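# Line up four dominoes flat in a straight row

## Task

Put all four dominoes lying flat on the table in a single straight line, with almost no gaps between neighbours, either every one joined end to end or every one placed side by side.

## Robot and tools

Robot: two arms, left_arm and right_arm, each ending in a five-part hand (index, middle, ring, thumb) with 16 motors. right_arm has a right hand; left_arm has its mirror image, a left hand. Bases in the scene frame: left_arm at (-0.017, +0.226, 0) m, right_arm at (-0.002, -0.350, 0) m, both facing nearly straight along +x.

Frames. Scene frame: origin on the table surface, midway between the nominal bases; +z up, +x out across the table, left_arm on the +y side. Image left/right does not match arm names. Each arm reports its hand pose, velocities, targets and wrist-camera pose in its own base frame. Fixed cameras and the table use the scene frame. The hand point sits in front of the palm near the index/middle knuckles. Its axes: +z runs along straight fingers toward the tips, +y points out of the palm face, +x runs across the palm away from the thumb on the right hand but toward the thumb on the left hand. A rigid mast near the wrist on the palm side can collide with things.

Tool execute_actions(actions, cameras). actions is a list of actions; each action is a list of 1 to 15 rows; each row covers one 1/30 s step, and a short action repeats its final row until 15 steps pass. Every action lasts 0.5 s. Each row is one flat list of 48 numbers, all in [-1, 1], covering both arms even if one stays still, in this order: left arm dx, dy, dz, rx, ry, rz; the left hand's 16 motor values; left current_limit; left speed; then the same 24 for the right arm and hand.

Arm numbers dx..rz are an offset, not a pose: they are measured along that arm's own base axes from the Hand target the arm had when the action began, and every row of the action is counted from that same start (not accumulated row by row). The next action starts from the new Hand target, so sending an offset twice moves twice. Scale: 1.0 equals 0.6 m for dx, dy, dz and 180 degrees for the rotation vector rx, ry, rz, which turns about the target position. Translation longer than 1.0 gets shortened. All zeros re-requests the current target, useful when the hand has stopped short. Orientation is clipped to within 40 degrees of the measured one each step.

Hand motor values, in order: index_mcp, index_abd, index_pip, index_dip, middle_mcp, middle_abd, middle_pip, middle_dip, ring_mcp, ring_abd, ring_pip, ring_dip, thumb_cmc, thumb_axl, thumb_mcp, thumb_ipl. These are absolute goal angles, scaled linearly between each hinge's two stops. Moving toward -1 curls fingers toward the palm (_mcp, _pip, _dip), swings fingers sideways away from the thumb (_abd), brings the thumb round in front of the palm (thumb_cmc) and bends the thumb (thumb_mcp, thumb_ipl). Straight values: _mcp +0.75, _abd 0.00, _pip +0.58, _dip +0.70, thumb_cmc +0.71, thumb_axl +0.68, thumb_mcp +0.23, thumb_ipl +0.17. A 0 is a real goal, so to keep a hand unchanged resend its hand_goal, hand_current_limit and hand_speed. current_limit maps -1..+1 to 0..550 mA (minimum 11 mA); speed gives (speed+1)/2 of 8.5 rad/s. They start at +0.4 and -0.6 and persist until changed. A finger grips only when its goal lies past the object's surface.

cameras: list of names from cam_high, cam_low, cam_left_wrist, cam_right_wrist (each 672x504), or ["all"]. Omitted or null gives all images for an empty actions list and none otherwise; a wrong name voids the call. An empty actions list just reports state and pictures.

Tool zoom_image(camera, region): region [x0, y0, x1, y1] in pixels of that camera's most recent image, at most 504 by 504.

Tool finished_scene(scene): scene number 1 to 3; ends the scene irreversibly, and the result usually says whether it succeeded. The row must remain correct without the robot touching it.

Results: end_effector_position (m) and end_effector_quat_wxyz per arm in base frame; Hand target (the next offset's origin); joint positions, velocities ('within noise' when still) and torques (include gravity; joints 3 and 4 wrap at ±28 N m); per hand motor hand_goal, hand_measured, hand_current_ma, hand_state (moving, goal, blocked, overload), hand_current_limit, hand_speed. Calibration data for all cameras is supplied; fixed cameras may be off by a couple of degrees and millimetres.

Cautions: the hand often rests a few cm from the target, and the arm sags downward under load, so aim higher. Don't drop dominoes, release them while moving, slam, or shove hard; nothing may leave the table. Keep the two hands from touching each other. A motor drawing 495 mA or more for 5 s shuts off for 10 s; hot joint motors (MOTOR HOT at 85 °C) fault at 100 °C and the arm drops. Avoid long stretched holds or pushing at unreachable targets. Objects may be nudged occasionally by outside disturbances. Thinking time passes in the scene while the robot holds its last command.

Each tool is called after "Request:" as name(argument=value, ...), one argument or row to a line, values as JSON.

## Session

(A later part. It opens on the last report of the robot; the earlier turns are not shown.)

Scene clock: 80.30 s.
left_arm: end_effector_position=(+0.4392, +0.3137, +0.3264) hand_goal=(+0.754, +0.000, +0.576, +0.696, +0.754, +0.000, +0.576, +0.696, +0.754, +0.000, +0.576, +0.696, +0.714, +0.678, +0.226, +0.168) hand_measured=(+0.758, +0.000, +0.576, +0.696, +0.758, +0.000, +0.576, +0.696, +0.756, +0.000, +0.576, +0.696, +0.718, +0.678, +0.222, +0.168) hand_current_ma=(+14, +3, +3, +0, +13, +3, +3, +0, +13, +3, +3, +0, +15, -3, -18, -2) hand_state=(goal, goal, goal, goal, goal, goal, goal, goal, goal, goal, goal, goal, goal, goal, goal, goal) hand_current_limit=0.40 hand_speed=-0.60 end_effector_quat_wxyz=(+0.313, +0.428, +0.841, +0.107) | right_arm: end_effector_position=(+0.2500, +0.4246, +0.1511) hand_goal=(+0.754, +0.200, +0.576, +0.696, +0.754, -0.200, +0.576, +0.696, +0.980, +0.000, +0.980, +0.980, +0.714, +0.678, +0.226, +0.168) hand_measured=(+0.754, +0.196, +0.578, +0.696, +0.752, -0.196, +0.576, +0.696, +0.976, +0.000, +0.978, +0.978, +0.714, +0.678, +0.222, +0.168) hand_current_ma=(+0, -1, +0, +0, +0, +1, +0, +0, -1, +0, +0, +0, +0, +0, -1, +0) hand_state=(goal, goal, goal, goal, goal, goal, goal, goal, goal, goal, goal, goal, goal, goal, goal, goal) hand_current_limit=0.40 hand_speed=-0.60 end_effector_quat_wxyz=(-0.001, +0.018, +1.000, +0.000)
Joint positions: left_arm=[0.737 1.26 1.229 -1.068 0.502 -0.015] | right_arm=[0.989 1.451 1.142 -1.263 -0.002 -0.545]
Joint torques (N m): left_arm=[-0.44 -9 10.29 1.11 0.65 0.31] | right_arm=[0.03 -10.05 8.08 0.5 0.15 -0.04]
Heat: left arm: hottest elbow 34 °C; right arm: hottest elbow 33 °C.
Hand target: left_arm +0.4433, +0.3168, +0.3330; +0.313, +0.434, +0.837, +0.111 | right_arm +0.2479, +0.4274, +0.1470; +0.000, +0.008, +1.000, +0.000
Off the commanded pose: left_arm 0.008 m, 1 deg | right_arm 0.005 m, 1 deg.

Request:
execute_actions(
  actions=[
    [[0,0,0,0,0,0,0.754,0,0.576,0.696,0.754,0,0.576,0.696,0.754,0,0.576,0.696,0.714,0.678,0.226,0.168,0.4,-0.6,-0.0015,0.0035,-0.023,0,0,0,0.754,0.2,0.576,0.696,0.754,-0.2,0.576,0.696,0.98,0,0.98,0.98,0.714,0.678,0.226,0.168,0.4,-0.6]],
  ],
  cameras=["cam_right_wrist"],
)

Request:
zoom_image(
  camera="cam_right_wrist",
  region=[230, 95, 390, 215],
)

Scene clock: 81.50 s.
left_arm: end_effector_position=(+0.4392, +0.3137, +0.3264) hand_goal=(+0.754, +0.000, +0.576, +0.696, +0.754, +0.000, +0.576, +0.696, +0.754, +0.000, +0.576, +0.696, +0.714, +0.678, +0.226, +0.168) hand_measured=(+0.758, +0.000, +0.576, +0.696, +0.758, +0.000, +0.576, +0.696, +0.756, +0.000, +0.576, +0.696, +0.718, +0.678, +0.222, +0.168) hand_current_ma=(+14, +3, +3, +0, +13, +3, +3, +0, +13, +3, +3, +0, +15, -3, -18, -2) hand_state=(goal, goal, goal, goal, goal, goal, goal, goal, goal, goal, goal, goal, goal, goal, goal, goal) hand_current_limit=0.40 hand_speed=-0.60 end_effector_quat_wxyz=(+0.313, +0.428, +0.841, +0.107) | right_arm: end_effector_position=(+0.2499, +0.4269, +0.1389) hand_goal=(+0.754, +0.200, +0.576, +0.696, +0.754, -0.200, +0.576, +0.696, +0.980, +0.000, +0.980, +0.980, +0.714, +0.678, +0.226, +0.168) hand_measured=(+0.754, +0.196, +0.578, +0.696, +0.752, -0.196, +0.576, +0.696, +0.976, +0.000, +0.978, +0.978, +0.714, +0.678, +0.222, +0.168) hand_current_ma=(+0, -1, +0, +0, +0, +1, +0, +0, -1, +0, +0, +0, +0, +0, -1, +0) hand_state=(goal, goal, goal, goal, goal, goal, goal, goal, goal, goal, goal, goal, goal, goal, goal, goal) hand_current_limit=0.40 hand_speed=-0.60 end_effector_quat_wxyz=(+0.000, +0.017, +1.000, +0.002)
Joint positions: left_arm=[0.737 1.26 1.229 -1.068 0.502 -0.015] | right_arm=[0.991 1.464 1.122 -1.226 -0.002 -0.546]
Joint torques (N m): left_arm=[-0.32 -9.05 10.07 0.84 0.62 0.34] | right_arm=[0.26 -9.99 7.84 0.54 0.17 0.01]
Heat: left arm: hottest elbow 34 °C; right arm: hottest elbow 33 °C.
Hand target: left_arm +0.4433, +0.3168, +0.3330; +0.313, +0.434, +0.837, +0.111 | right_arm +0.2471, +0.4295, +0.1333; +0.000, +0.008, +1.000, +0.000
Off the commanded pose: left_arm 0.008 m, 1 deg | right_arm 0.007 m, 1 deg.
camera_calibration:
cam_right_wrist: T_world_to_cam=[[0.799551, 0.599979, 0.0272496, -0.427663], [0.410192, -0.578651, 0.704915, 0.00560473], [0.438703, -0.552438, -0.708768, 0.354097], [0, 0, 0, 1]] pos_world=[0.184296, 0.455449, 0.258676]
Images, in order (width x height): cam_right_wrist 672x504.

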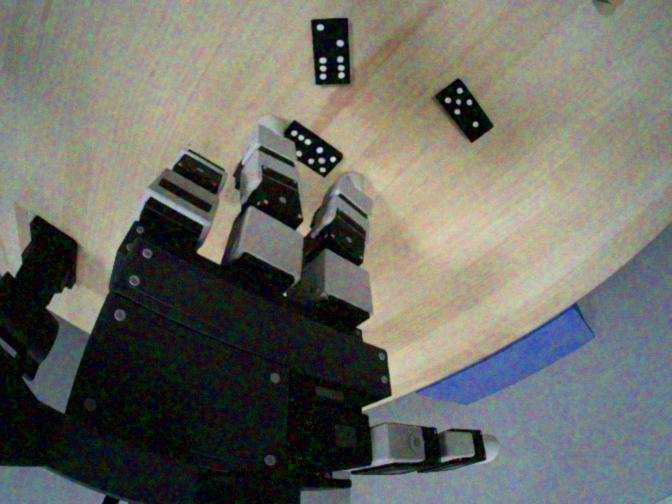

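Scaled by 3.150 from the camera's 672x504 image, which has a finer 960x720 frame.

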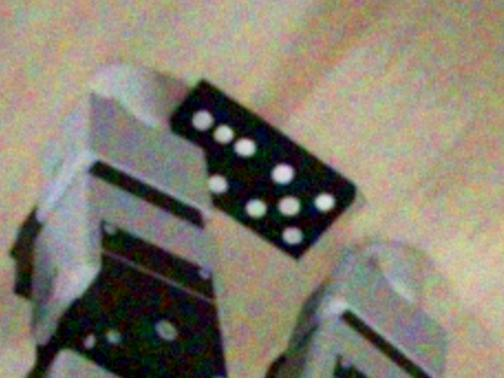

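Request:
execute_actions(
  actions=[
    [[0,0,0,0,0,0,0.754,0,0.576,0.696,0.754,0,0.576,0.696,0.754,0,0.576,0.696,0.714,0.678,0.226,0.168,0.4,-0.6,-0.001,-0.003,-0.006,0,0,0,0.754,0.2,0.576,0.696,0.754,-0.2,0.576,0.696,0.98,0,0.98,0.98,0.714,0.678,0.226,0.168,0.4,-0.6]],
  ],
)

Scene clock: 82.63 s.
left_arm: end_effector_position=(+0.4392, +0.3137, +0.3264) hand_goal=(+0.754, +0.000, +0.576, +0.696, +0.754, +0.000, +0.576, +0.696, +0.754, +0.000, +0.576, +0.696, +0.714, +0.678, +0.226, +0.168) hand_measured=(+0.758, +0.000, +0.576, +0.696, +0.758, +0.000, +0.576, +0.696, +0.756, +0.000, +0.576, +0.696, +0.718, +0.678, +0.222, +0.168) hand_current_ma=(+14, +3, +3, +0, +13, +3, +3, +0, +13, +3, +3, +0, +15, -3, -18, -2) hand_state=(goal, goal, goal, goal, goal, goal, goal, goal, goal, goal, goal, goal, goal, goal, goal, goal) hand_current_limit=0.40 hand_speed=-0.60 end_effector_quat_wxyz=(+0.313, +0.428, +0.841, +0.107) | right_arm: end_effector_position=(+0.2492, +0.4257, +0.1351) hand_goal=(+0.754, +0.200, +0.576, +0.696, +0.754, -0.200, +0.576, +0.696, +0.980, +0.000, +0.980, +0.980, +0.714, +0.678, +0.226, +0.168) hand_measured=(+0.754, +0.196, +0.578, +0.696, +0.752, -0.196, +0.576, +0.696, +0.976, +0.000, +0.978, +0.978, +0.714, +0.678, +0.222, +0.168) hand_current_ma=(+0, +0, +0, +0, +0, +1, +0, +0, -1, +0, +0, +0, +0, +0, -1, +0) hand_state=(goal, goal, goal, goal, goal, goal, goal, goal, goal, goal, goal, goal, goal, goal, goal, goal) hand_current_limit=0.40 hand_speed=-0.60 end_effector_quat_wxyz=(+0.000, +0.017, +1.000, +0.002)
Joint positions: left_arm=[0.737 1.26 1.229 -1.068 0.502 -0.015] | right_arm=[0.991 1.464 1.112 -1.216 -0.002 -0.546]
Joint torques (N m): left_arm=[-1.61 -9.23 10.07 0.87 0.62 0.31] | right_arm=[0.15 -10.11 7.72 0.58 0.16 0.01]
Heat: left arm: hottest elbow 34 °C; right arm: hottest elbow 33 °C.
Hand target: left_arm +0.4433, +0.3168, +0.3330; +0.313, +0.434, +0.837, +0.111 | right_arm +0.2465, +0.4278, +0.1297; +0.000, +0.008, +1.000, +0.001
Off the commanded pose: left_arm 0.008 m, 1 deg | right_arm 0.006 m, 1 deg.

Request:
execute_actions(
  actions=[
    [[0,0,0,0,0,0,0.754,0,0.576,0.696,0.754,0,0.576,0.696,0.754,0,0.576,0.696,0.714,0.678,0.226,0.168,0.4,-0.6,0,0,0,0,0,0,0.754,0.05,0.576,0.696,0.754,-0.05,0.576,0.696,0.98,0,0.98,0.98,0.714,0.678,0.226,0.168,0.4,-0.9]],
    [[0,0,0,0,0,0,0.754,0,0.576,0.696,0.754,0,0.576,0.696,0.754,0,0.576,0.696,0.714,0.678,0.226,0.168,0.4,-0.6,0,0,0,0,0,0,0.754,0.04,0.576,0.696,0.754,-0.04,0.576,0.696,0.98,0,0.98,0.98,0.714,0.678,0.226,0.168,0.4,-0.9]],
  ],
)

Scene clock: 84.43 s.
left_arm: end_effector_position=(+0.4392, +0.3137, +0.3264) hand_goal=(+0.754, +0.000, +0.576, +0.696, +0.754, +0.000, +0.576, +0.696, +0.754, +0.000, +0.576, +0.696, +0.714, +0.678, +0.226, +0.168) hand_measured=(+0.758, +0.000, +0.576, +0.696, +0.758, +0.000, +0.576, +0.696, +0.756, +0.000, +0.576, +0.696, +0.718, +0.678, +0.222, +0.168) hand_current_ma=(+14, +3, +3, +0, +13, +3, +3, +0, +13, +3, +3, +0, +15, -3, -18, -2) hand_state=(goal, goal, goal, goal, goal, goal, goal, goal, goal, goal, goal, goal, goal, goal, goal, goal) hand_current_limit=0.40 hand_speed=-0.60 end_effector_quat_wxyz=(+0.313, +0.428, +0.841, +0.107) | right_arm: end_effector_position=(+0.2502, +0.4263, +0.1354) hand_goal=(+0.754, +0.040, +0.576, +0.696, +0.754, -0.040, +0.576, +0.696, +0.980, +0.000, +0.980, +0.980, +0.714, +0.678, +0.226, +0.168) hand_measured=(+0.754, +0.138, +0.578, +0.696, +0.752, -0.104, +0.576, +0.696, +0.976, +0.000, +0.978, +0.978, +0.714, +0.678, +0.222, +0.168) hand_current_ma=(+0, +143, +0, +0, +0, -68, +0, +0, -1, +0, +0, +0, +0, +0, -1, +0) hand_state=(goal, blocked, goal, goal, goal, blocked, goal, goal, goal, goal, goal, goal, goal, goal, goal, goal) hand_current_limit=0.40 hand_speed=-0.90 end_effector_quat_wxyz=(+0.002, +0.017, +1.000, +0.002)
Joint positions: left_arm=[0.737 1.26 1.229 -1.068 0.502 -0.015] | right_arm=[0.991 1.464 1.112 -1.212 0.002 -0.546]
Joint torques (N m): left_arm=[-1.32 -9.17 9.98 1.14 0.65 0.3] | right_arm=[0.15 -10.29 7.86 0.43 0.01 -0.02]
Heat: left arm: hottest elbow 34 °C; right arm: hottest elbow 33 °C.
Hand target: left_arm +0.4433, +0.3168, +0.3330; +0.313, +0.434, +0.837, +0.111 | right_arm +0.2466, +0.4278, +0.1297; +0.000, +0.008, +1.000, +0.001
Off the commanded pose: left_arm 0.008 m, 1 deg | right_arm 0.007 m, 1 deg.

Request:
execute_actions(
  actions=[
    [[0,0,0,0,0,0,0.754,0,0.576,0.696,0.754,0,0.576,0.696,0.754,0,0.576,0.696,0.714,0.678,0.226,0.168,0.4,-0.6,-0.0065,-0.0182,0.001,0,0,-0.0306,0.754,0.04,0.576,0.696,0.754,-0.04,0.576,0.696,0.98,0,0.98,0.98,0.714,0.678,0.226,0.168,0.4,-0.9]],
  ],
  cameras=["cam_right_wrist","cam_high"],
)

Request:
zoom_image(
  camera="cam_right_wrist",
  region=[230, 95, 390, 215],
)

Request:
zoom_image(
  camera="cam_high",
  region=[225, 200, 295, 255],
)

Scene clock: 86.97 s.
left_arm: end_effector_position=(+0.4392, +0.3137, +0.3264) hand_goal=(+0.754, +0.000, +0.576, +0.696, +0.754, +0.000, +0.576, +0.696, +0.754, +0.000, +0.576, +0.696, +0.714, +0.678, +0.226, +0.168) hand_measured=(+0.758, +0.000, +0.576, +0.696, +0.758, +0.000, +0.576, +0.696, +0.756, +0.000, +0.576, +0.696, +0.718, +0.678, +0.222, +0.168) hand_current_ma=(+14, +3, +3, +0, +13, +3, +3, +0, +13, +3, +3, +0, +15, -3, -18, -2) hand_state=(goal, goal, goal, goal, goal, goal, goal, goal, goal, goal, goal, goal, goal, goal, goal, goal) hand_current_limit=0.40 hand_speed=-0.60 end_effector_quat_wxyz=(+0.313, +0.428, +0.841, +0.107) | right_arm: end_effector_position=(+0.2487, +0.4204, +0.1352) hand_goal=(+0.754, +0.040, +0.576, +0.696, +0.754, -0.040, +0.576, +0.696, +0.980, +0.000, +0.980, +0.980, +0.714, +0.678, +0.226, +0.168) hand_measured=(+0.744, +0.138, +0.572, +0.694, +0.752, -0.104, +0.576, +0.696, +0.976, +0.000, +0.978, +0.978, +0.714, +0.678, +0.222, +0.168) hand_current_ma=(-3, +143, -1, +0, +0, -68, +0, +0, -1, +0, +0, +0, +0, +0, -1, +0) hand_state=(goal, blocked, goal, goal, goal, blocked, goal, goal, goal, goal, goal, goal, goal, goal, goal, goal) hand_current_limit=0.40 hand_speed=-0.90 end_effector_quat_wxyz=(+0.003, +0.052, +0.999, +0.004)
Joint positions: left_arm=[0.737 1.26 1.229 -1.068 0.502 -0.015] | right_arm=[1.002 1.445 1.089 -1.206 0.002 -0.466]
Joint torques (N m): left_arm=[-1.2 -9.29 9.89 0.98 0.67 0.29] | right_arm=[0.56 -10.99 6.76 0.28 0.02 0.26]
Heat: left arm: hottest elbow 34 °C; right arm: hottest elbow 33 °C.
Hand target: left_arm +0.4433, +0.3168, +0.3330; +0.313, +0.434, +0.837, +0.111 | right_arm +0.2427, +0.4168, +0.1303; +0.000, +0.056, +0.998, +0.001
Off the commanded pose: left_arm 0.008 m, 1 deg | right_arm 0.009 m, 1 deg.
camera_calibration:
cam_right_wrist: T_world_to_cam=[[0.839265, 0.542593, 0.0350292, -0.409553], [0.363887, -0.608381, 0.705308, 0.0289008], [0.404007, -0.579193, -0.708035, 0.368228], [0, 0, 0, 1]] pos_world=[0.184441, 0.453079, 0.254681]
Images, in order (width x height): cam_high 672x504, cam_right_wrist 672x504.

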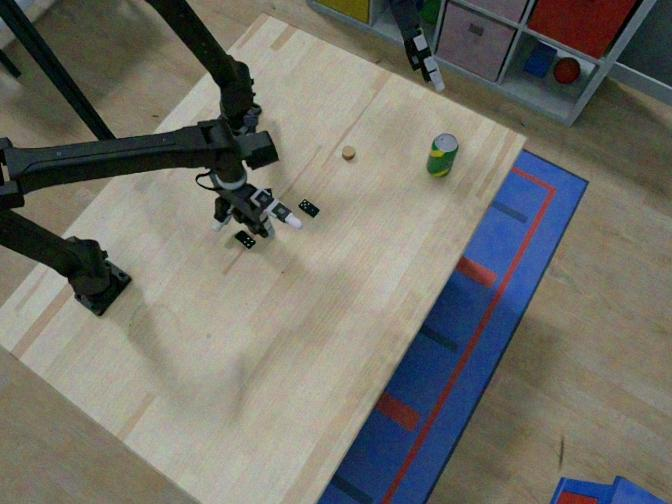

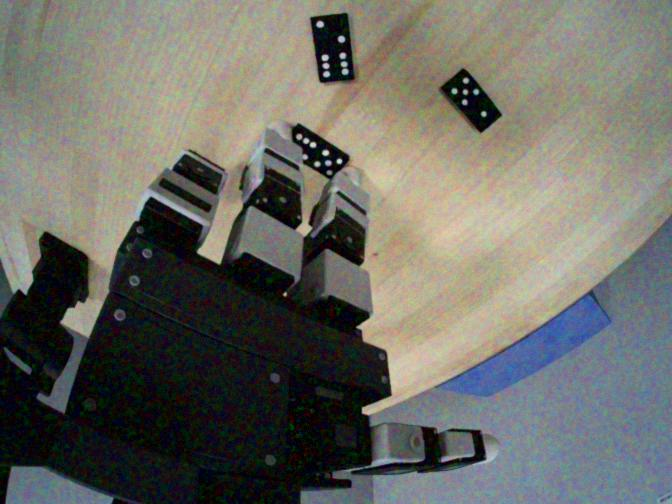

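Scaled by 3.150 from the camera's 672x504 image, which has a finer 960x720 frame.

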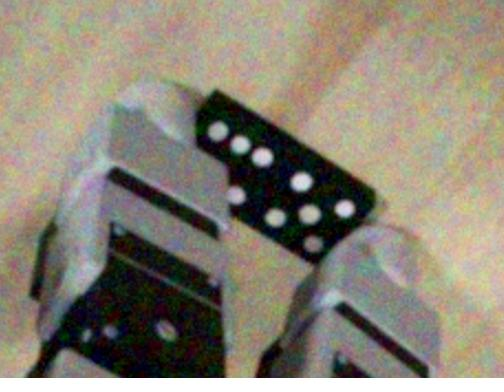

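Scaled by 7.200 from the camera's 672x504 image, which has a finer 960x720 frame.

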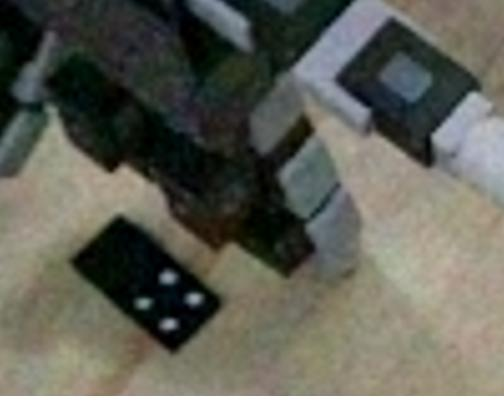

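Request:
execute_actions(
  actions=[
    [[0,0,0,0,0,0,0.754,0,0.576,0.696,0.754,0,0.576,0.696,0.754,0,0.576,0.696,0.714,0.678,0.226,0.168,0.4,-0.6,0.001,-0.016,0.001,0,0,-0.0233,0.754,0.04,0.576,0.696,0.754,-0.04,0.576,0.696,0.98,0,0.98,0.98,0.714,0.678,0.226,0.168,0.4,-0.9]],
  ],
  cameras=["cam_right_wrist","cam_high"],
)

Request:
zoom_image(
  camera="cam_high",
  region=[225, 200, 295, 255],
)

Scene clock: 89.43 s.
left_arm: end_effector_position=(+0.4392, +0.3137, +0.3264) hand_goal=(+0.754, +0.000, +0.576, +0.696, +0.754, +0.000, +0.576, +0.696, +0.754, +0.000, +0.576, +0.696, +0.714, +0.678, +0.226, +0.168) hand_measured=(+0.758, +0.000, +0.576, +0.696, +0.758, +0.000, +0.576, +0.696, +0.756, +0.000, +0.576, +0.696, +0.718, +0.678, +0.222, +0.168) hand_current_ma=(+14, +3, +3, +0, +13, +3, +3, +0, +13, +3, +3, +0, +15, -3, -18, -2) hand_state=(goal, goal, goal, goal, goal, goal, goal, goal, goal, goal, goal, goal, goal, goal, goal, goal) hand_current_limit=0.40 hand_speed=-0.60 end_effector_quat_wxyz=(+0.313, +0.428, +0.841, +0.107) | right_arm: end_effector_position=(+0.2485, +0.4112, +0.1349) hand_goal=(+0.754, +0.040, +0.576, +0.696, +0.754, -0.040, +0.576, +0.696, +0.980, +0.000, +0.980, +0.980, +0.714, +0.678, +0.226, +0.168) hand_measured=(+0.738, +0.138, +0.568, +0.692, +0.752, -0.104, +0.576, +0.696, +0.976, +0.000, +0.978, +0.978, +0.714, +0.678, +0.222, +0.168) hand_current_ma=(-7, +141, -2, -1, +0, -68, +0, +0, -1, +0, +0, +0, +0, +0, -1, +0) hand_state=(goal, blocked, goal, goal, goal, blocked, goal, goal, goal, goal, goal, goal, goal, goal, goal, goal) hand_current_limit=0.40 hand_speed=-0.90 end_effector_quat_wxyz=(+0.003, +0.087, +0.996, +0.003)
Joint positions: left_arm=[0.737 1.26 1.229 -1.068 0.502 -0.015] | right_arm=[1.005 1.422 1.066 -1.206 0.002 -0.392]
Joint torques (N m): left_arm=[-1.49 -8.88 10.07 1.16 0.67 0.36] | right_arm=[0.44 -10.75 6.86 0.25 0.01 0.29]
Heat: left arm: hottest elbow 34 °C; right arm: hottest elbow 33 °C.
Hand target: left_arm +0.4433, +0.3168, +0.3330; +0.313, +0.434, +0.837, +0.111 | right_arm +0.2432, +0.4071, +0.1308; +0.000, +0.093, +0.996, +0.000
Off the commanded pose: left_arm 0.008 m, 1 deg | right_arm 0.008 m, 1 deg.
camera_calibration:
cam_right_wrist: T_world_to_cam=[[0.875462, 0.482101, 0.0338531, -0.388196], [0.320859, -0.632181, 0.705264, 0.0440296], [0.361409, -0.606569, -0.708136, 0.384658], [0, 0, 0, 1]] pos_world=[0.186705, 0.448306, 0.25448]
Images, in order (width x height): cam_high 672x504, cam_right_wrist 672x504.

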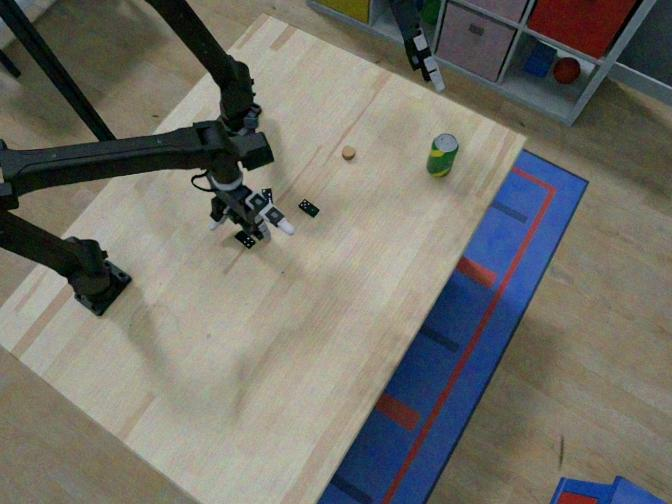

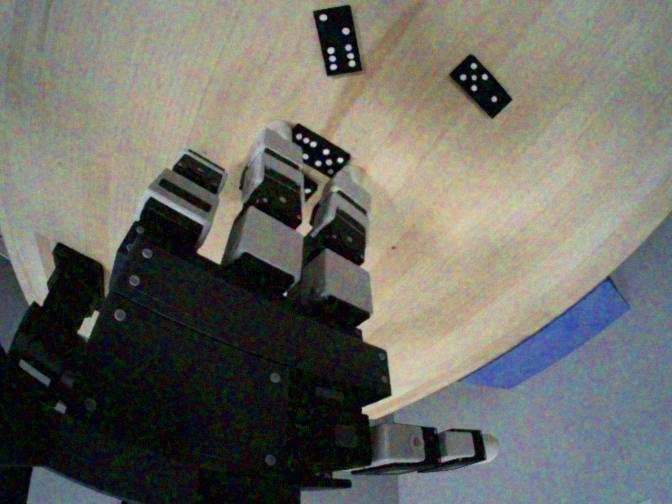

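Scaled by 7.200 from the camera's 672x504 image, which has a finer 960x720 frame.

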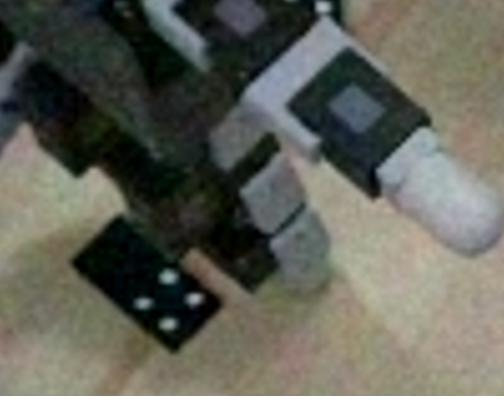

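Request:
zoom_image(
  camera="cam_right_wrist",
  region=[270, 110, 370, 210],
)

Scaled by 5.040 from the camera's 672x504 image, which has a finer 960x720 frame.

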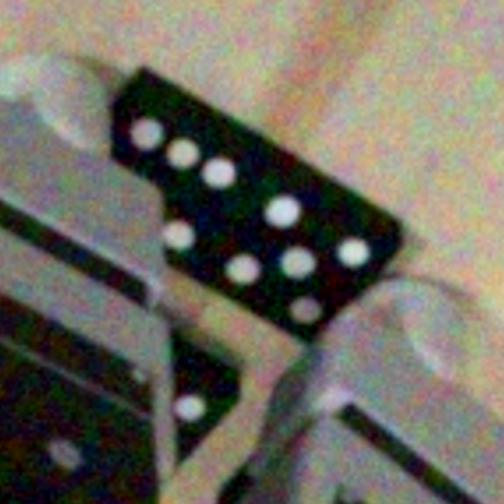

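Request:
execute_actions(
  actions=[
    [[0,0,0,0,0,0,0.754,0,0.576,0.696,0.754,0,0.576,0.696,0.754,0,0.576,0.696,0.714,0.678,0.226,0.168,0.4,-0.6,-0.004,-0.017,0.001,0,0,0,0.754,0.04,0.576,0.696,0.754,-0.04,0.576,0.696,0.98,0,0.98,0.98,0.714,0.678,0.226,0.168,0.4,-0.9]],
  ],
  cameras=["cam_right_wrist","cam_high"],
)

Request:
zoom_image(
  camera="cam_right_wrist",
  region=[270, 110, 370, 210],
)

Request:
zoom_image(
  camera="cam_high",
  region=[225, 200, 295, 255],
)

Scene clock: 92.83 s.
left_arm: end_effector_position=(+0.4392, +0.3137, +0.3264) hand_goal=(+0.754, +0.000, +0.576, +0.696, +0.754, +0.000, +0.576, +0.696, +0.754, +0.000, +0.576, +0.696, +0.714, +0.678, +0.226, +0.168) hand_measured=(+0.758, +0.000, +0.576, +0.696, +0.758, +0.000, +0.576, +0.696, +0.756, +0.000, +0.576, +0.696, +0.718, +0.678, +0.222, +0.168) hand_current_ma=(+14, +3, +3, +0, +13, +3, +3, +0, +13, +3, +3, +0, +15, -3, -18, -2) hand_state=(goal, goal, goal, goal, goal, goal, goal, goal, goal, goal, goal, goal, goal, goal, goal, goal) hand_current_limit=0.40 hand_speed=-0.60 end_effector_quat_wxyz=(+0.313, +0.428, +0.841, +0.107) | right_arm: end_effector_position=(+0.2432, +0.4028, +0.1346) hand_goal=(+0.754, +0.040, +0.576, +0.696, +0.754, -0.040, +0.576, +0.696, +0.980, +0.000, +0.980, +0.980, +0.714, +0.678, +0.226, +0.168) hand_measured=(+0.738, +0.136, +0.568, +0.692, +0.752, -0.104, +0.576, +0.696, +0.976, +0.000, +0.978, +0.978, +0.714, +0.678, +0.222, +0.168) hand_current_ma=(-7, +140, -2, -1, +0, -68, +0, +0, -1, +0, +0, +0, +0, +0, -1, +0) hand_state=(goal, blocked, goal, goal, goal, blocked, goal, goal, goal, goal, goal, goal, goal, goal, goal, goal) hand_current_limit=0.40 hand_speed=-0.90 end_effector_quat_wxyz=(+0.003, +0.087, +0.996, +0.003)
Joint positions: left_arm=[0.737 1.26 1.229 -1.068 0.502 -0.015] | right_arm=[1.005 1.397 1.039 -1.205 0.002 -0.391]
Joint torques (N m): left_arm=[-1.14 -9.11 9.7 0.9 0.69 0.32] | right_arm=[-0.26 -10.46 6.97 0.14 0.03 0.24]
Heat: left arm: hottest elbow 34 °C; right arm: hottest elbow 33 °C.
Hand target: left_arm +0.4433, +0.3168, +0.3330; +0.313, +0.434, +0.837, +0.111 | right_arm +0.2408, +0.3969, +0.1313; +0.000, +0.093, +0.996, +0.000
Off the commanded pose: left_arm 0.008 m, 1 deg | right_arm 0.007 m, 1 deg.
camera_calibration:
cam_right_wrist: T_world_to_cam=[[0.875862, 0.481393, 0.0335766, -0.379325], [0.320455, -0.632247, 0.705388, 0.0407336], [0.360797, -0.607062, -0.708026, 0.38159], [0, 0, 0, 1]] pos_world=[0.181507, 0.440007, 0.254179]
Images, in order (width x height): cam_high 672x504, cam_right_wrist 672x504.

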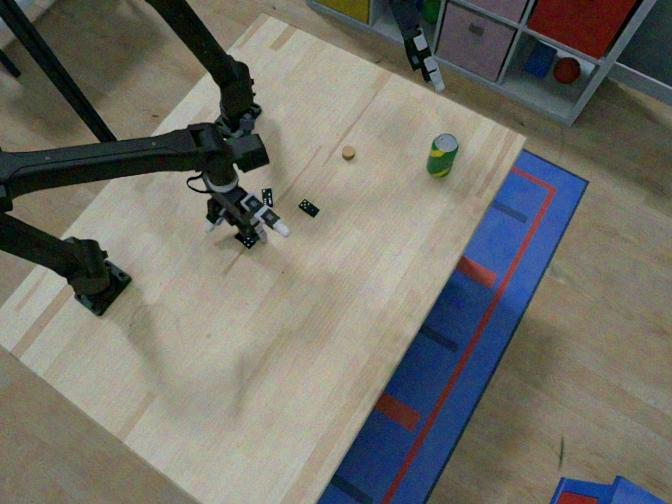

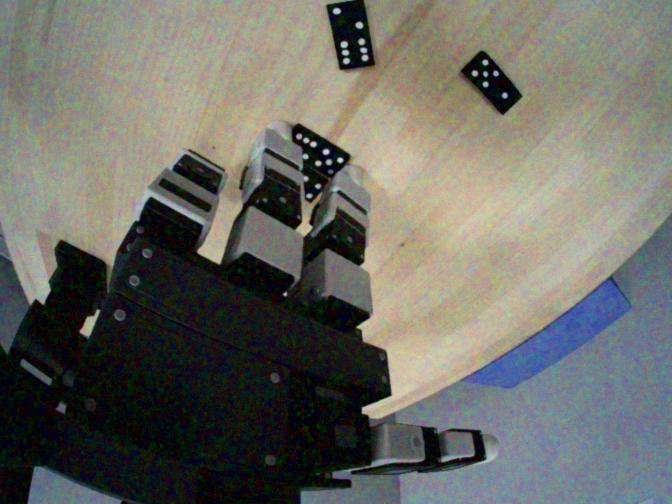

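Scaled by 5.040 from the camera's 672x504 image, which has a finer 960x720 frame.

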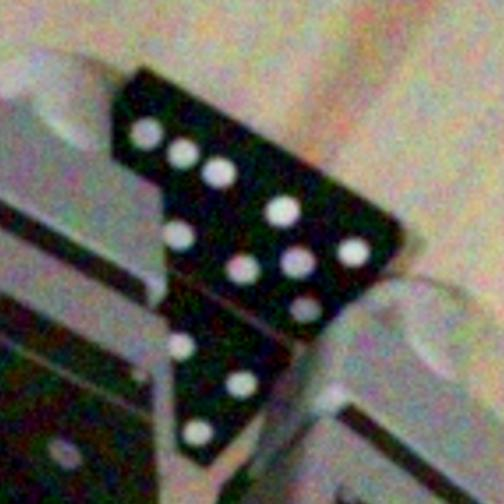

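Scaled by 7.200 from the camera's 672x504 image, which has a finer 960x720 frame.

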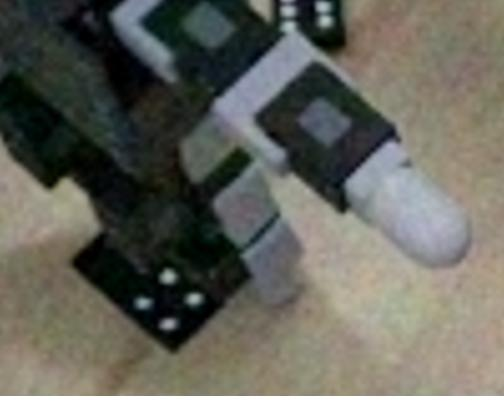

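Request:
execute_actions(
  actions=[
    [[0,0,0,0,0,0,0.754,0,0.576,0.696,0.754,0,0.576,0.696,0.754,0,0.576,0.696,0.714,0.678,0.226,0.168,0.4,-0.6,-0.006,-0.006,0,0,0,0,0.754,0.04,0.576,0.696,0.754,-0.04,0.576,0.696,0.98,0,0.98,0.98,0.714,0.678,0.226,0.168,0.4,-0.9]],
  ],
  cameras=["cam_right_wrist","cam_high"],
)

Request:
zoom_image(
  camera="cam_right_wrist",
  region=[270, 110, 370, 210],
)

Request:
zoom_image(
  camera="cam_high",
  region=[225, 200, 295, 255],
)

Scene clock: 94.20 s.
left_arm: end_effector_position=(+0.4392, +0.3137, +0.3264) hand_goal=(+0.754, +0.000, +0.576, +0.696, +0.754, +0.000, +0.576, +0.696, +0.754, +0.000, +0.576, +0.696, +0.714, +0.678, +0.226, +0.168) hand_measured=(+0.758, +0.000, +0.576, +0.696, +0.758, +0.000, +0.576, +0.696, +0.756, +0.000, +0.576, +0.696, +0.718, +0.678, +0.222, +0.168) hand_current_ma=(+14, +3, +3, +0, +13, +3, +3, +0, +13, +3, +3, +0, +15, -3, -18, -2) hand_state=(goal, goal, goal, goal, goal, goal, goal, goal, goal, goal, goal, goal, goal, goal, goal, goal) hand_current_limit=0.40 hand_speed=-0.60 end_effector_quat_wxyz=(+0.313, +0.428, +0.841, +0.107) | right_arm: end_effector_position=(+0.2406, +0.3987, +0.1346) hand_goal=(+0.754, +0.040, +0.576, +0.696, +0.754, -0.040, +0.576, +0.696, +0.980, +0.000, +0.980, +0.980, +0.714, +0.678, +0.226, +0.168) hand_measured=(+0.738, +0.136, +0.568, +0.692, +0.752, -0.104, +0.576, +0.696, +0.976, +0.000, +0.978, +0.978, +0.714, +0.678, +0.222, +0.168) hand_current_ma=(-8, +140, -2, -1, +0, -68, +0, +0, -1, +0, +0, +0, +0, +0, -1, +0) hand_state=(goal, blocked, goal, goal, goal, blocked, goal, goal, goal, goal, goal, goal, goal, goal, goal, goal) hand_current_limit=0.40 hand_speed=-0.90 end_effector_quat_wxyz=(+0.003, +0.087, +0.996, +0.003)
Joint positions: left_arm=[0.737 1.26 1.229 -1.068 0.502 -0.015] | right_arm=[1.005 1.385 1.027 -1.205 0.002 -0.391]
Joint torques (N m): left_arm=[-2.02 -9.23 10.03 1.31 0.64 0.33] | right_arm=[0.09 -10.23 6.91 0.14 0.03 0.26]
Heat: left arm: hottest elbow 34 °C; right arm: hottest elbow 33 °C.
Hand target: left_arm +0.4433, +0.3168, +0.3330; +0.313, +0.434, +0.837, +0.111 | right_arm +0.2372, +0.3933, +0.1314; +0.000, +0.093, +0.996, +0.000
Off the commanded pose: left_arm 0.008 m, 1 deg | right_arm 0.007 m, 1 deg.
camera_calibration:
cam_right_wrist: T_world_to_cam=[[0.875862, 0.481393, 0.0335766, -0.375075], [0.320455, -0.632247, 0.705388, 0.0389746], [0.360797, -0.607062, -0.708026, 0.380039], [0, 0, 0, 1]] pos_world=[0.178907, 0.435907, 0.254179]
Images, in order (width x height): cam_high 672x504, cam_right_wrist 672x504.

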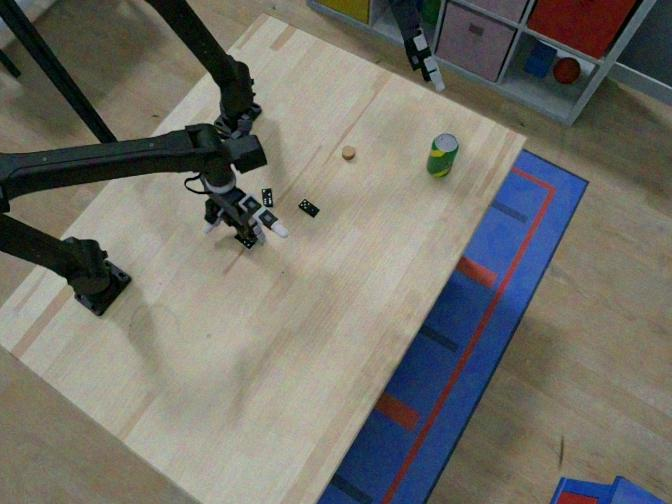

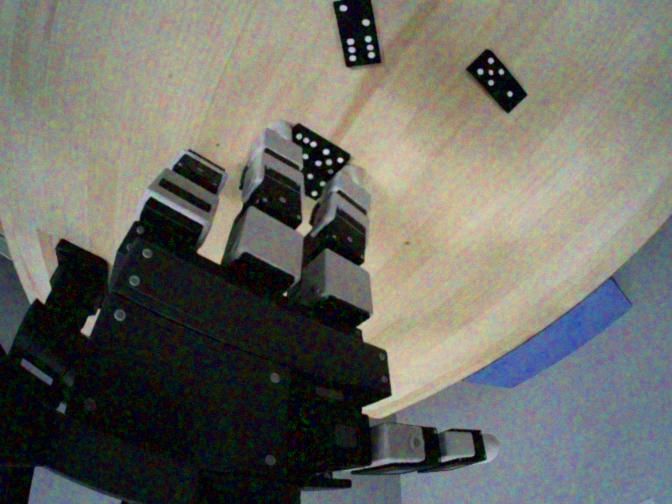

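Scaled by 5.040 from the camera's 672x504 image, which has a finer 960x720 frame.

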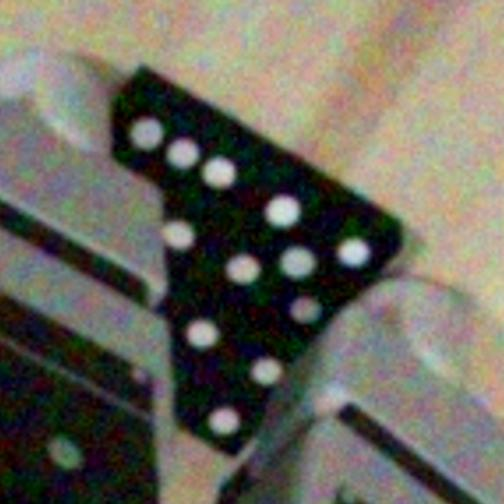

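Scaled by 7.200 from the camera's 672x504 image, which has a finer 960x720 frame.

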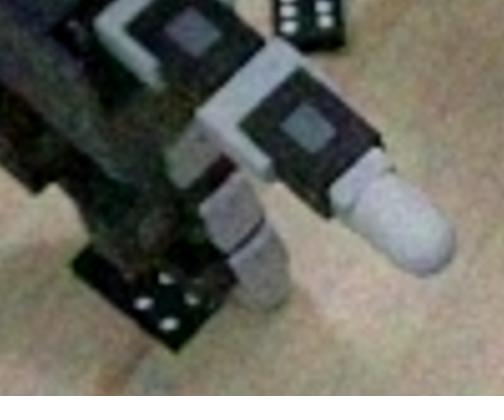

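Request:
execute_actions(
  actions=[
    [[0,0,0,0,0,0,0.754,0,0.576,0.696,0.754,0,0.576,0.696,0.754,0,0.576,0.696,0.714,0.678,0.226,0.168,0.4,-0.6,0,0,0,0,0,0,0.754,0.2,0.576,0.696,0.754,-0.2,0.576,0.696,0.98,0,0.98,0.98,0.714,0.678,0.226,0.168,0.4,-0.6]],
    [[0,0,0,0,0,0,0.754,0,0.576,0.696,0.754,0,0.576,0.696,0.754,0,0.576,0.696,0.714,0.678,0.226,0.168,0.4,-0.6,0.005,0.005,0.045,0,0,0.0,0.754,0.2,0.576,0.696,0.754,-0.2,0.576,0.696,0.98,0,0.98,0.98,0.714,0.678,0.226,0.168,0.4,-0.6]],
    [[0,0,0,0,0,0,0.754,0,0.576,0.696,0.754,0,0.576,0.696,0.754,0,0.576,0.696,0.714,0.678,0.226,0.168,0.4,-0.6,0.032,0.07,0.03,0,0,-0.108,0.754,0.2,0.576,0.696,0.754,-0.2,0.576,0.696,0.98,0,0.98,0.98,0.714,0.678,0.226,0.168,0.4,-0.6]],
    [[0,0,0,0,0,0,0.754,0,0.576,0.696,0.754,0,0.576,0.696,0.754,0,0.576,0.696,0.714,0.678,0.226,0.168,0.4,-0.6,0.032,0.07,0.01,0,0,-0.108,0.754,0.2,0.576,0.696,0.754,-0.2,0.576,0.696,0.98,0,0.98,0.98,0.714,0.678,0.226,0.168,0.4,-0.6]],
  ],
  cameras=["cam_right_wrist","cam_high"],
)

Request:
zoom_image(
  camera="cam_right_wrist",
  region=[210, 60, 420, 210],
)

Request:
zoom_image(
  camera="cam_high",
  region=[225, 200, 295, 255],
)

Scene clock: 98.63 s.
left_arm: end_effector_position=(+0.4392, +0.3137, +0.3264) hand_goal=(+0.754, +0.000, +0.576, +0.696, +0.754, +0.000, +0.576, +0.696, +0.754, +0.000, +0.576, +0.696, +0.714, +0.678, +0.226, +0.168) hand_measured=(+0.758, +0.000, +0.576, +0.696, +0.758, +0.000, +0.576, +0.696, +0.756, +0.000, +0.576, +0.696, +0.718, +0.678, +0.222, +0.168) hand_current_ma=(+14, +3, +3, +0, +13, +3, +3, +0, +13, +3, +3, +0, +15, -3, -18, -2) hand_state=(goal, goal, goal, goal, goal, goal, goal, goal, goal, goal, goal, goal, goal, goal, goal, goal) hand_current_limit=0.40 hand_speed=-0.60 end_effector_quat_wxyz=(+0.313, +0.428, +0.841, +0.107) | right_arm: end_effector_position=(+0.2693, +0.4627, +0.1614) hand_goal=(+0.754, +0.200, +0.576, +0.696, +0.754, -0.200, +0.576, +0.696, +0.980, +0.000, +0.980, +0.980, +0.714, +0.678, +0.226, +0.168) hand_measured=(+0.752, +0.200, +0.574, +0.692, +0.752, -0.196, +0.576, +0.696, +0.974, +0.000, +0.978, +0.978, +0.714, +0.678, +0.222, +0.168) hand_current_ma=(+0, +0, +0, +0, +0, +1, +0, +0, -1, +0, +0, +0, +0, +0, -1, +0) hand_state=(goal, goal, goal, goal, goal, goal, goal, goal, goal, goal, goal, goal, goal, goal, goal, goal) hand_current_limit=0.40 hand_speed=-0.60 end_effector_quat_wxyz=(-0.002, +0.411, +0.912, -0.018)
Joint positions: left_arm=[0.737 1.26 1.229 -1.068 0.502 -0.015] | right_arm=[1.147 1.607 1.356 -1.356 -0.005 0.423]
Joint torques (N m): left_arm=[-1.08 -9.11 9.92 1.18 0.63 0.33] | right_arm=[-0.21 -12.45 13.76 -0.38 0.27 0.29]
Heat: left arm: hottest elbow 35 °C; right arm: hottest elbow 33 °C.
Hand target: left_arm +0.4433, +0.3168, +0.3330; +0.313, +0.434, +0.837, +0.111 | right_arm +0.2786, +0.4803, +0.1823; +0.000, +0.419, +0.908, +0.000
Off the commanded pose: left_arm 0.008 m, 1 deg | right_arm 0.029 m, 2 deg.
camera_calibration:
cam_right_wrist: T_world_to_cam=[[0.985693, -0.168147, 0.0116823, -0.157501], [-0.123191, -0.671384, 0.730799, 0.184811], [-0.115039, -0.721782, -0.682493, 0.604549], [0, 0, 0, 1]] pos_world=[0.247561, 0.533949, 0.279381]
Images, in order (width x height): cam_high 672x504, cam_right_wrist 672x504.

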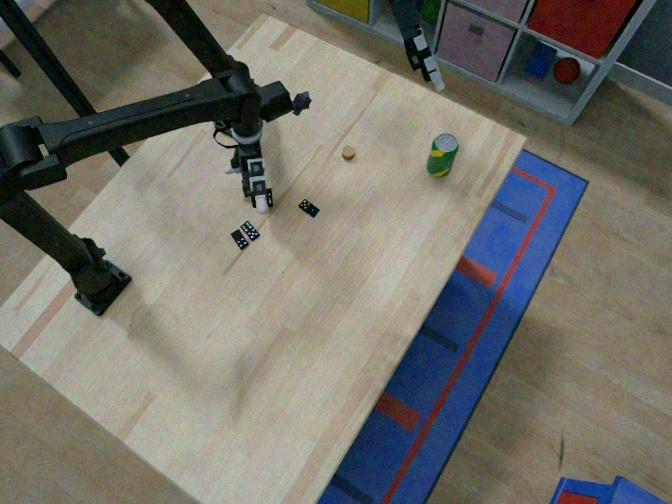

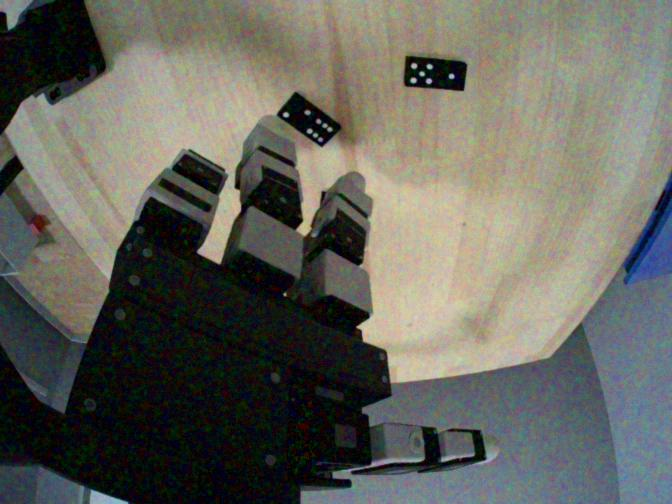

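Scaled by 2.400 from the camera's 672x504 image, which has a finer 960x720 frame.

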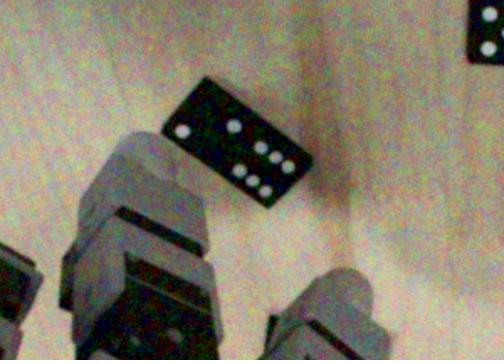

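Scaled by 7.200 from the camera's 672x504 image, which has a finer 960x720 frame.

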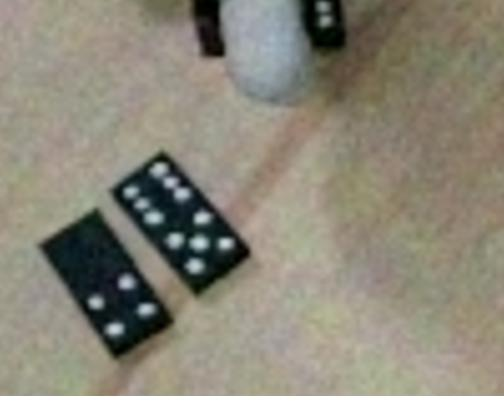

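Request:
execute_actions(
  actions=[
    [[0,0,0,0,0,0,0.754,0,0.576,0.696,0.754,0,0.576,0.696,0.754,0,0.576,0.696,0.714,0.678,0.226,0.168,0.4,-0.6,-0.01,-0.03,0.05,0,0,0.086,0.754,0.2,0.576,0.696,0.754,-0.2,0.576,0.696,0.98,0,0.98,0.98,0.714,0.678,0.226,0.168,0.4,-0.6]],
    [[0,0,0,0,0,0,0.754,0,0.576,0.696,0.754,0,0.576,0.696,0.754,0,0.576,0.696,0.714,0.678,0.226,0.168,0.4,-0.6,-0.016,-0.065,0,0,0,0.086,0.754,0.2,0.576,0.696,0.754,-0.2,0.576,0.696,0.98,0,0.98,0.98,0.714,0.678,0.226,0.168,0.4,-0.6]],
  ],
  cameras=["cam_right_wrist"],
)

Request:
zoom_image(
  camera="cam_right_wrist",
  region=[250, 80, 400, 200],
)

Scene clock: 102.43 s.
left_arm: end_effector_position=(+0.4392, +0.3137, +0.3264) hand_goal=(+0.754, +0.000, +0.576, +0.696, +0.754, +0.000, +0.576, +0.696, +0.754, +0.000, +0.576, +0.696, +0.714, +0.678, +0.226, +0.168) hand_measured=(+0.758, +0.000, +0.576, +0.696, +0.758, +0.000, +0.576, +0.696, +0.756, +0.000, +0.576, +0.696, +0.718, +0.678, +0.222, +0.168) hand_current_ma=(+14, +3, +3, +0, +13, +3, +3, +0, +13, +3, +3, +0, +15, -3, -18, -2) hand_state=(goal, goal, goal, goal, goal, goal, goal, goal, goal, goal, goal, goal, goal, goal, goal, goal) hand_current_limit=0.40 hand_speed=-0.60 end_effector_quat_wxyz=(+0.313, +0.428, +0.841, +0.107) | right_arm: end_effector_position=(+0.2638, +0.4259, +0.2121) hand_goal=(+0.754, +0.200, +0.576, +0.696, +0.754, -0.200, +0.576, +0.696, +0.980, +0.000, +0.980, +0.980, +0.714, +0.678, +0.226, +0.168) hand_measured=(+0.752, +0.200, +0.574, +0.692, +0.752, -0.196, +0.576, +0.696, +0.974, +0.000, +0.978, +0.978, +0.714, +0.678, +0.222, +0.168) hand_current_ma=(+0, +0, +0, +0, +0, +0, +0, +0, -1, +0, +0, +0, +0, +0, -1, +0) hand_state=(goal, goal, goal, goal, goal, goal, goal, goal, goal, goal, goal, goal, goal, goal, goal, goal) hand_current_limit=0.40 hand_speed=-0.60 end_effector_quat_wxyz=(+0.002, +0.168, +0.986, -0.001)
Joint positions: left_arm=[0.737 1.26 1.229 -1.068 0.502 -0.015] | right_arm=[1.028 1.428 1.282 -1.425 0.005 -0.206]
Joint torques (N m): left_arm=[-1.08 -8.59 9.7 1.06 0.7 0.35] | right_arm=[-0.67 -11.4 8.21 0.08 -0.02 -0.05]
Heat: left arm: hottest elbow 35 °C; right arm: hottest elbow 33 °C.
Hand target: left_arm +0.4433, +0.3168, +0.3330; +0.313, +0.434, +0.837, +0.111 | right_arm +0.2630, +0.4234, +0.2125; +0.000, +0.161, +0.987, +0.001
Off the commanded pose: left_arm 0.008 m, 1 deg | right_arm 0.003 m, 1 deg.
camera_calibration:
cam_right_wrist: T_world_to_cam=[[0.942168, 0.333917, 0.0286231, -0.364822], [0.216316, -0.671131, 0.709078, 0.0373431], [0.255983, -0.661878, -0.704549, 0.493224], [0, 0, 0, 1]] pos_world=[0.209389, 0.473337, 0.331464]
Images, in order (width x height): cam_right_wrist 672x504.

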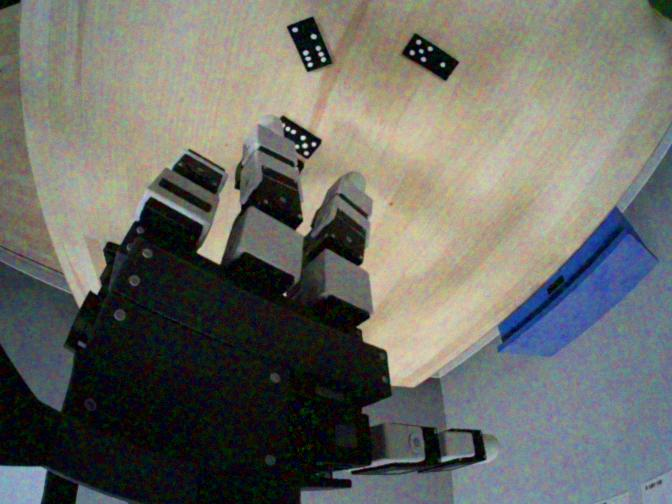

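Scaled by 3.360 from the camera's 672x504 image, which has a finer 960x720 frame.

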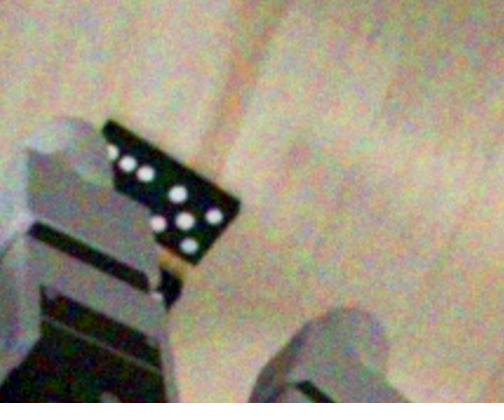

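Request:
execute_actions(
  actions=[
    [[0,0,0,0,0,0,0.754,0,0.576,0.696,0.754,0,0.576,0.696,0.754,0,0.576,0.696,0.714,0.678,0.226,0.168,0.4,-0.6,-0.0167,-0.0293,-0.079,0,0,0.006,0.754,0.2,0.576,0.696,0.754,-0.2,0.576,0.696,0.98,0,0.98,0.98,0.714,0.678,0.226,0.168,0.4,-0.6]],
    [[0,0,0,0,0,0,0.754,0,0.576,0.696,0.754,0,0.576,0.696,0.754,0,0.576,0.696,0.714,0.678,0.226,0.168,0.4,-0.6,-0.004,-0.0065,-0.036,0,0,0.0,0.754,0.2,0.576,0.696,0.754,-0.2,0.576,0.696,0.98,0,0.98,0.98,0.714,0.678,0.226,0.168,0.4,-0.6]],
  ],
  cameras=["cam_right_wrist","cam_high"],
)

Request:
zoom_image(
  camera="cam_right_wrist",
  region=[250, 90, 380, 210],
)

Request:
zoom_image(
  camera="cam_high",
  region=[225, 200, 295, 255],
)

Scene clock: 105.03 s.
left_arm: end_effector_position=(+0.4392, +0.3137, +0.3264) hand_goal=(+0.754, +0.000, +0.576, +0.696, +0.754, +0.000, +0.576, +0.696, +0.754, +0.000, +0.576, +0.696, +0.714, +0.678, +0.226, +0.168) hand_measured=(+0.758, +0.000, +0.576, +0.696, +0.758, +0.000, +0.576, +0.696, +0.756, +0.000, +0.576, +0.696, +0.718, +0.678, +0.222, +0.168) hand_current_ma=(+14, +3, +3, +0, +13, +3, +3, +0, +13, +3, +3, +0, +15, -3, -18, -2) hand_state=(goal, goal, goal, goal, goal, goal, goal, goal, goal, goal, goal, goal, goal, goal, goal, goal) hand_current_limit=0.40 hand_speed=-0.60 end_effector_quat_wxyz=(+0.313, +0.428, +0.841, +0.107) | right_arm: end_effector_position=(+0.2487, +0.4019, +0.1402) hand_goal=(+0.754, +0.200, +0.576, +0.696, +0.754, -0.200, +0.576, +0.696, +0.980, +0.000, +0.980, +0.980, +0.714, +0.678, +0.226, +0.168) hand_measured=(+0.752, +0.200, +0.574, +0.692, +0.752, -0.196, +0.576, +0.696, +0.974, +0.000, +0.978, +0.978, +0.714, +0.678, +0.222, +0.168) hand_current_ma=(+0, +0, +0, +0, +0, +0, +0, +0, -1, +0, +0, +0, +0, +0, -1, +0) hand_state=(goal, goal, goal, goal, goal, goal, goal, goal, goal, goal, goal, goal, goal, goal, goal, goal) hand_current_limit=0.40 hand_speed=-0.60 end_effector_quat_wxyz=(-0.001, +0.156, +0.988, -0.008)
Joint positions: left_arm=[0.737 1.26 1.229 -1.068 0.502 -0.015] | right_arm=[1.024 1.409 1.073 -1.25 0.004 -0.233]
Joint torques (N m): left_arm=[-0.62 -9.7 10.15 0.96 0.66 0.37] | right_arm=[-1.03 -10.46 7.88 0.4 -0.01 -0.04]
Heat: left arm: hottest elbow 35 °C; right arm: hottest elbow 33 °C.
Hand target: left_arm +0.4433, +0.3168, +0.3330; +0.313, +0.434, +0.837, +0.111 | right_arm +0.2506, +0.4018, +0.1435; +0.000, +0.152, +0.988, +0.000
Off the commanded pose: left_arm 0.008 m, 1 deg | right_arm 0.004 m, 1 deg.
camera_calibration:
cam_right_wrist: T_world_to_cam=[[0.934186, 0.356458, 0.0153091, -0.345631], [0.238525, -0.655873, 0.716196, 0.0628105], [0.265334, -0.665408, -0.697732, 0.428709], [0, 0, 0, 1]] pos_world=[0.194151, 0.449666, 0.259431]
Images, in order (width x height): cam_high 672x504, cam_right_wrist 672x504.

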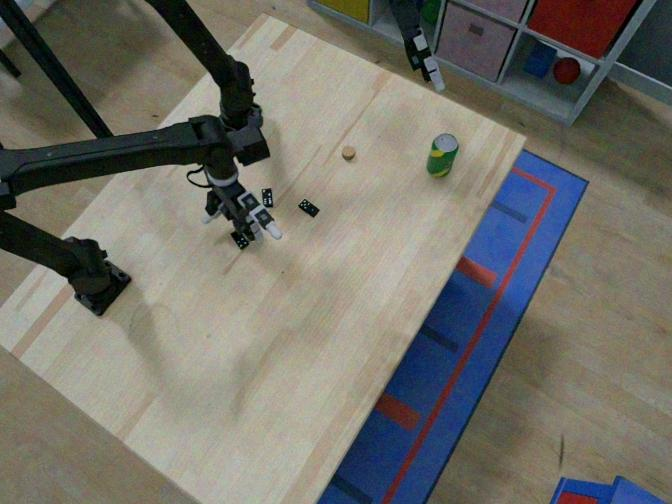

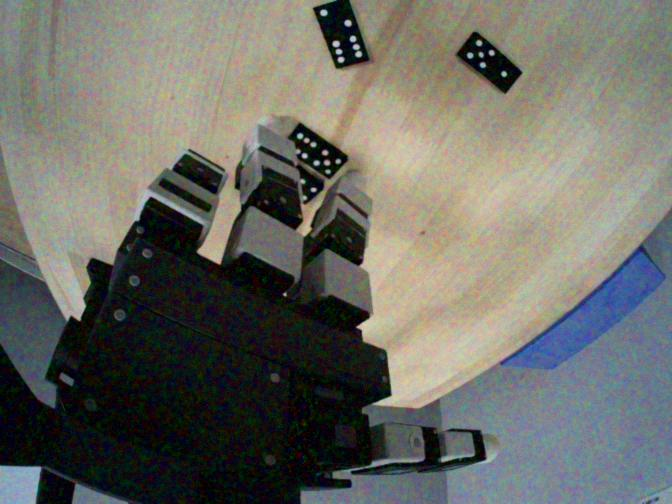

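Scaled by 3.877 from the camera's 672x504 image, which has a finer 960x720 frame.

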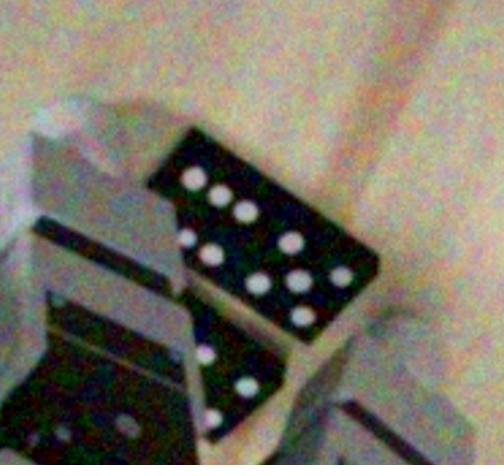

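Scaled by 7.200 from the camera's 672x504 image, which has a finer 960x720 frame.

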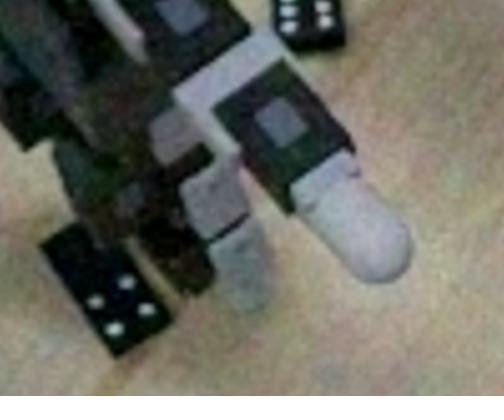

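Request:
execute_actions(
  actions=[
    [[0,0,0,0,0,0,0.754,0,0.576,0.696,0.754,0,0.576,0.696,0.754,0,0.576,0.696,0.714,0.678,0.226,0.168,0.4,-0.6,0.001,0.002,-0.009,0,0,0.0,0.754,0.24,0.576,0.696,0.754,-0.2,0.576,0.696,0.98,0,0.98,0.98,0.714,0.678,0.226,0.168,0.4,-0.6]],
  ],
)

Scene clock: 107.07 s.
left_arm: end_effector_position=(+0.4392, +0.3137, +0.3264) hand_goal=(+0.754, +0.000, +0.576, +0.696, +0.754, +0.000, +0.576, +0.696, +0.754, +0.000, +0.576, +0.696, +0.714, +0.678, +0.226, +0.168) hand_measured=(+0.758, +0.000, +0.576, +0.696, +0.758, +0.000, +0.576, +0.696, +0.756, +0.000, +0.576, +0.696, +0.718, +0.678, +0.222, +0.168) hand_current_ma=(+14, +3, +3, +0, +13, +3, +3, +0, +13, +3, +3, +0, +15, -3, -18, -2) hand_state=(goal, goal, goal, goal, goal, goal, goal, goal, goal, goal, goal, goal, goal, goal, goal, goal) hand_current_limit=0.40 hand_speed=-0.60 end_effector_quat_wxyz=(+0.313, +0.428, +0.841, +0.107) | right_arm: end_effector_position=(+0.2506, +0.4051, +0.1415) hand_goal=(+0.754, +0.240, +0.576, +0.696, +0.754, -0.200, +0.576, +0.696, +0.980, +0.000, +0.980, +0.980, +0.714, +0.678, +0.226, +0.168) hand_measured=(+0.752, +0.234, +0.574, +0.692, +0.752, -0.196, +0.576, +0.696, +0.974, +0.000, +0.978, +0.978, +0.714, +0.678, +0.222, +0.168) hand_current_ma=(+0, -1, +0, +0, +0, +0, +0, +0, -1, +0, +0, +0, +0, +0, -1, +0) hand_state=(goal, goal, goal, goal, goal, goal, goal, goal, goal, goal, goal, goal, goal, goal, goal, goal) hand_current_limit=0.40 hand_speed=-0.60 end_effector_quat_wxyz=(+0.002, +0.156, +0.988, -0.001)
Joint positions: left_arm=[0.737 1.26 1.229 -1.068 0.502 -0.015] | right_arm=[1.024 1.409 1.073 -1.235 0.004 -0.234]
Joint torques (N m): left_arm=[-1.2 -9.47 10.09 1.06 0.62 0.36] | right_arm=[-1.03 -9.99 7.36 0.49 -0.02 -0.04]
Heat: left arm: hottest elbow 35 °C; right arm: hottest elbow 33 °C.
Hand target: left_arm +0.4433, +0.3168, +0.3330; +0.313, +0.434, +0.837, +0.111 | right_arm +0.2512, +0.4031, +0.1381; +0.000, +0.152, +0.988, +0.001
Off the commanded pose: left_arm 0.008 m, 1 deg | right_arm 0.004 m, 1 deg.


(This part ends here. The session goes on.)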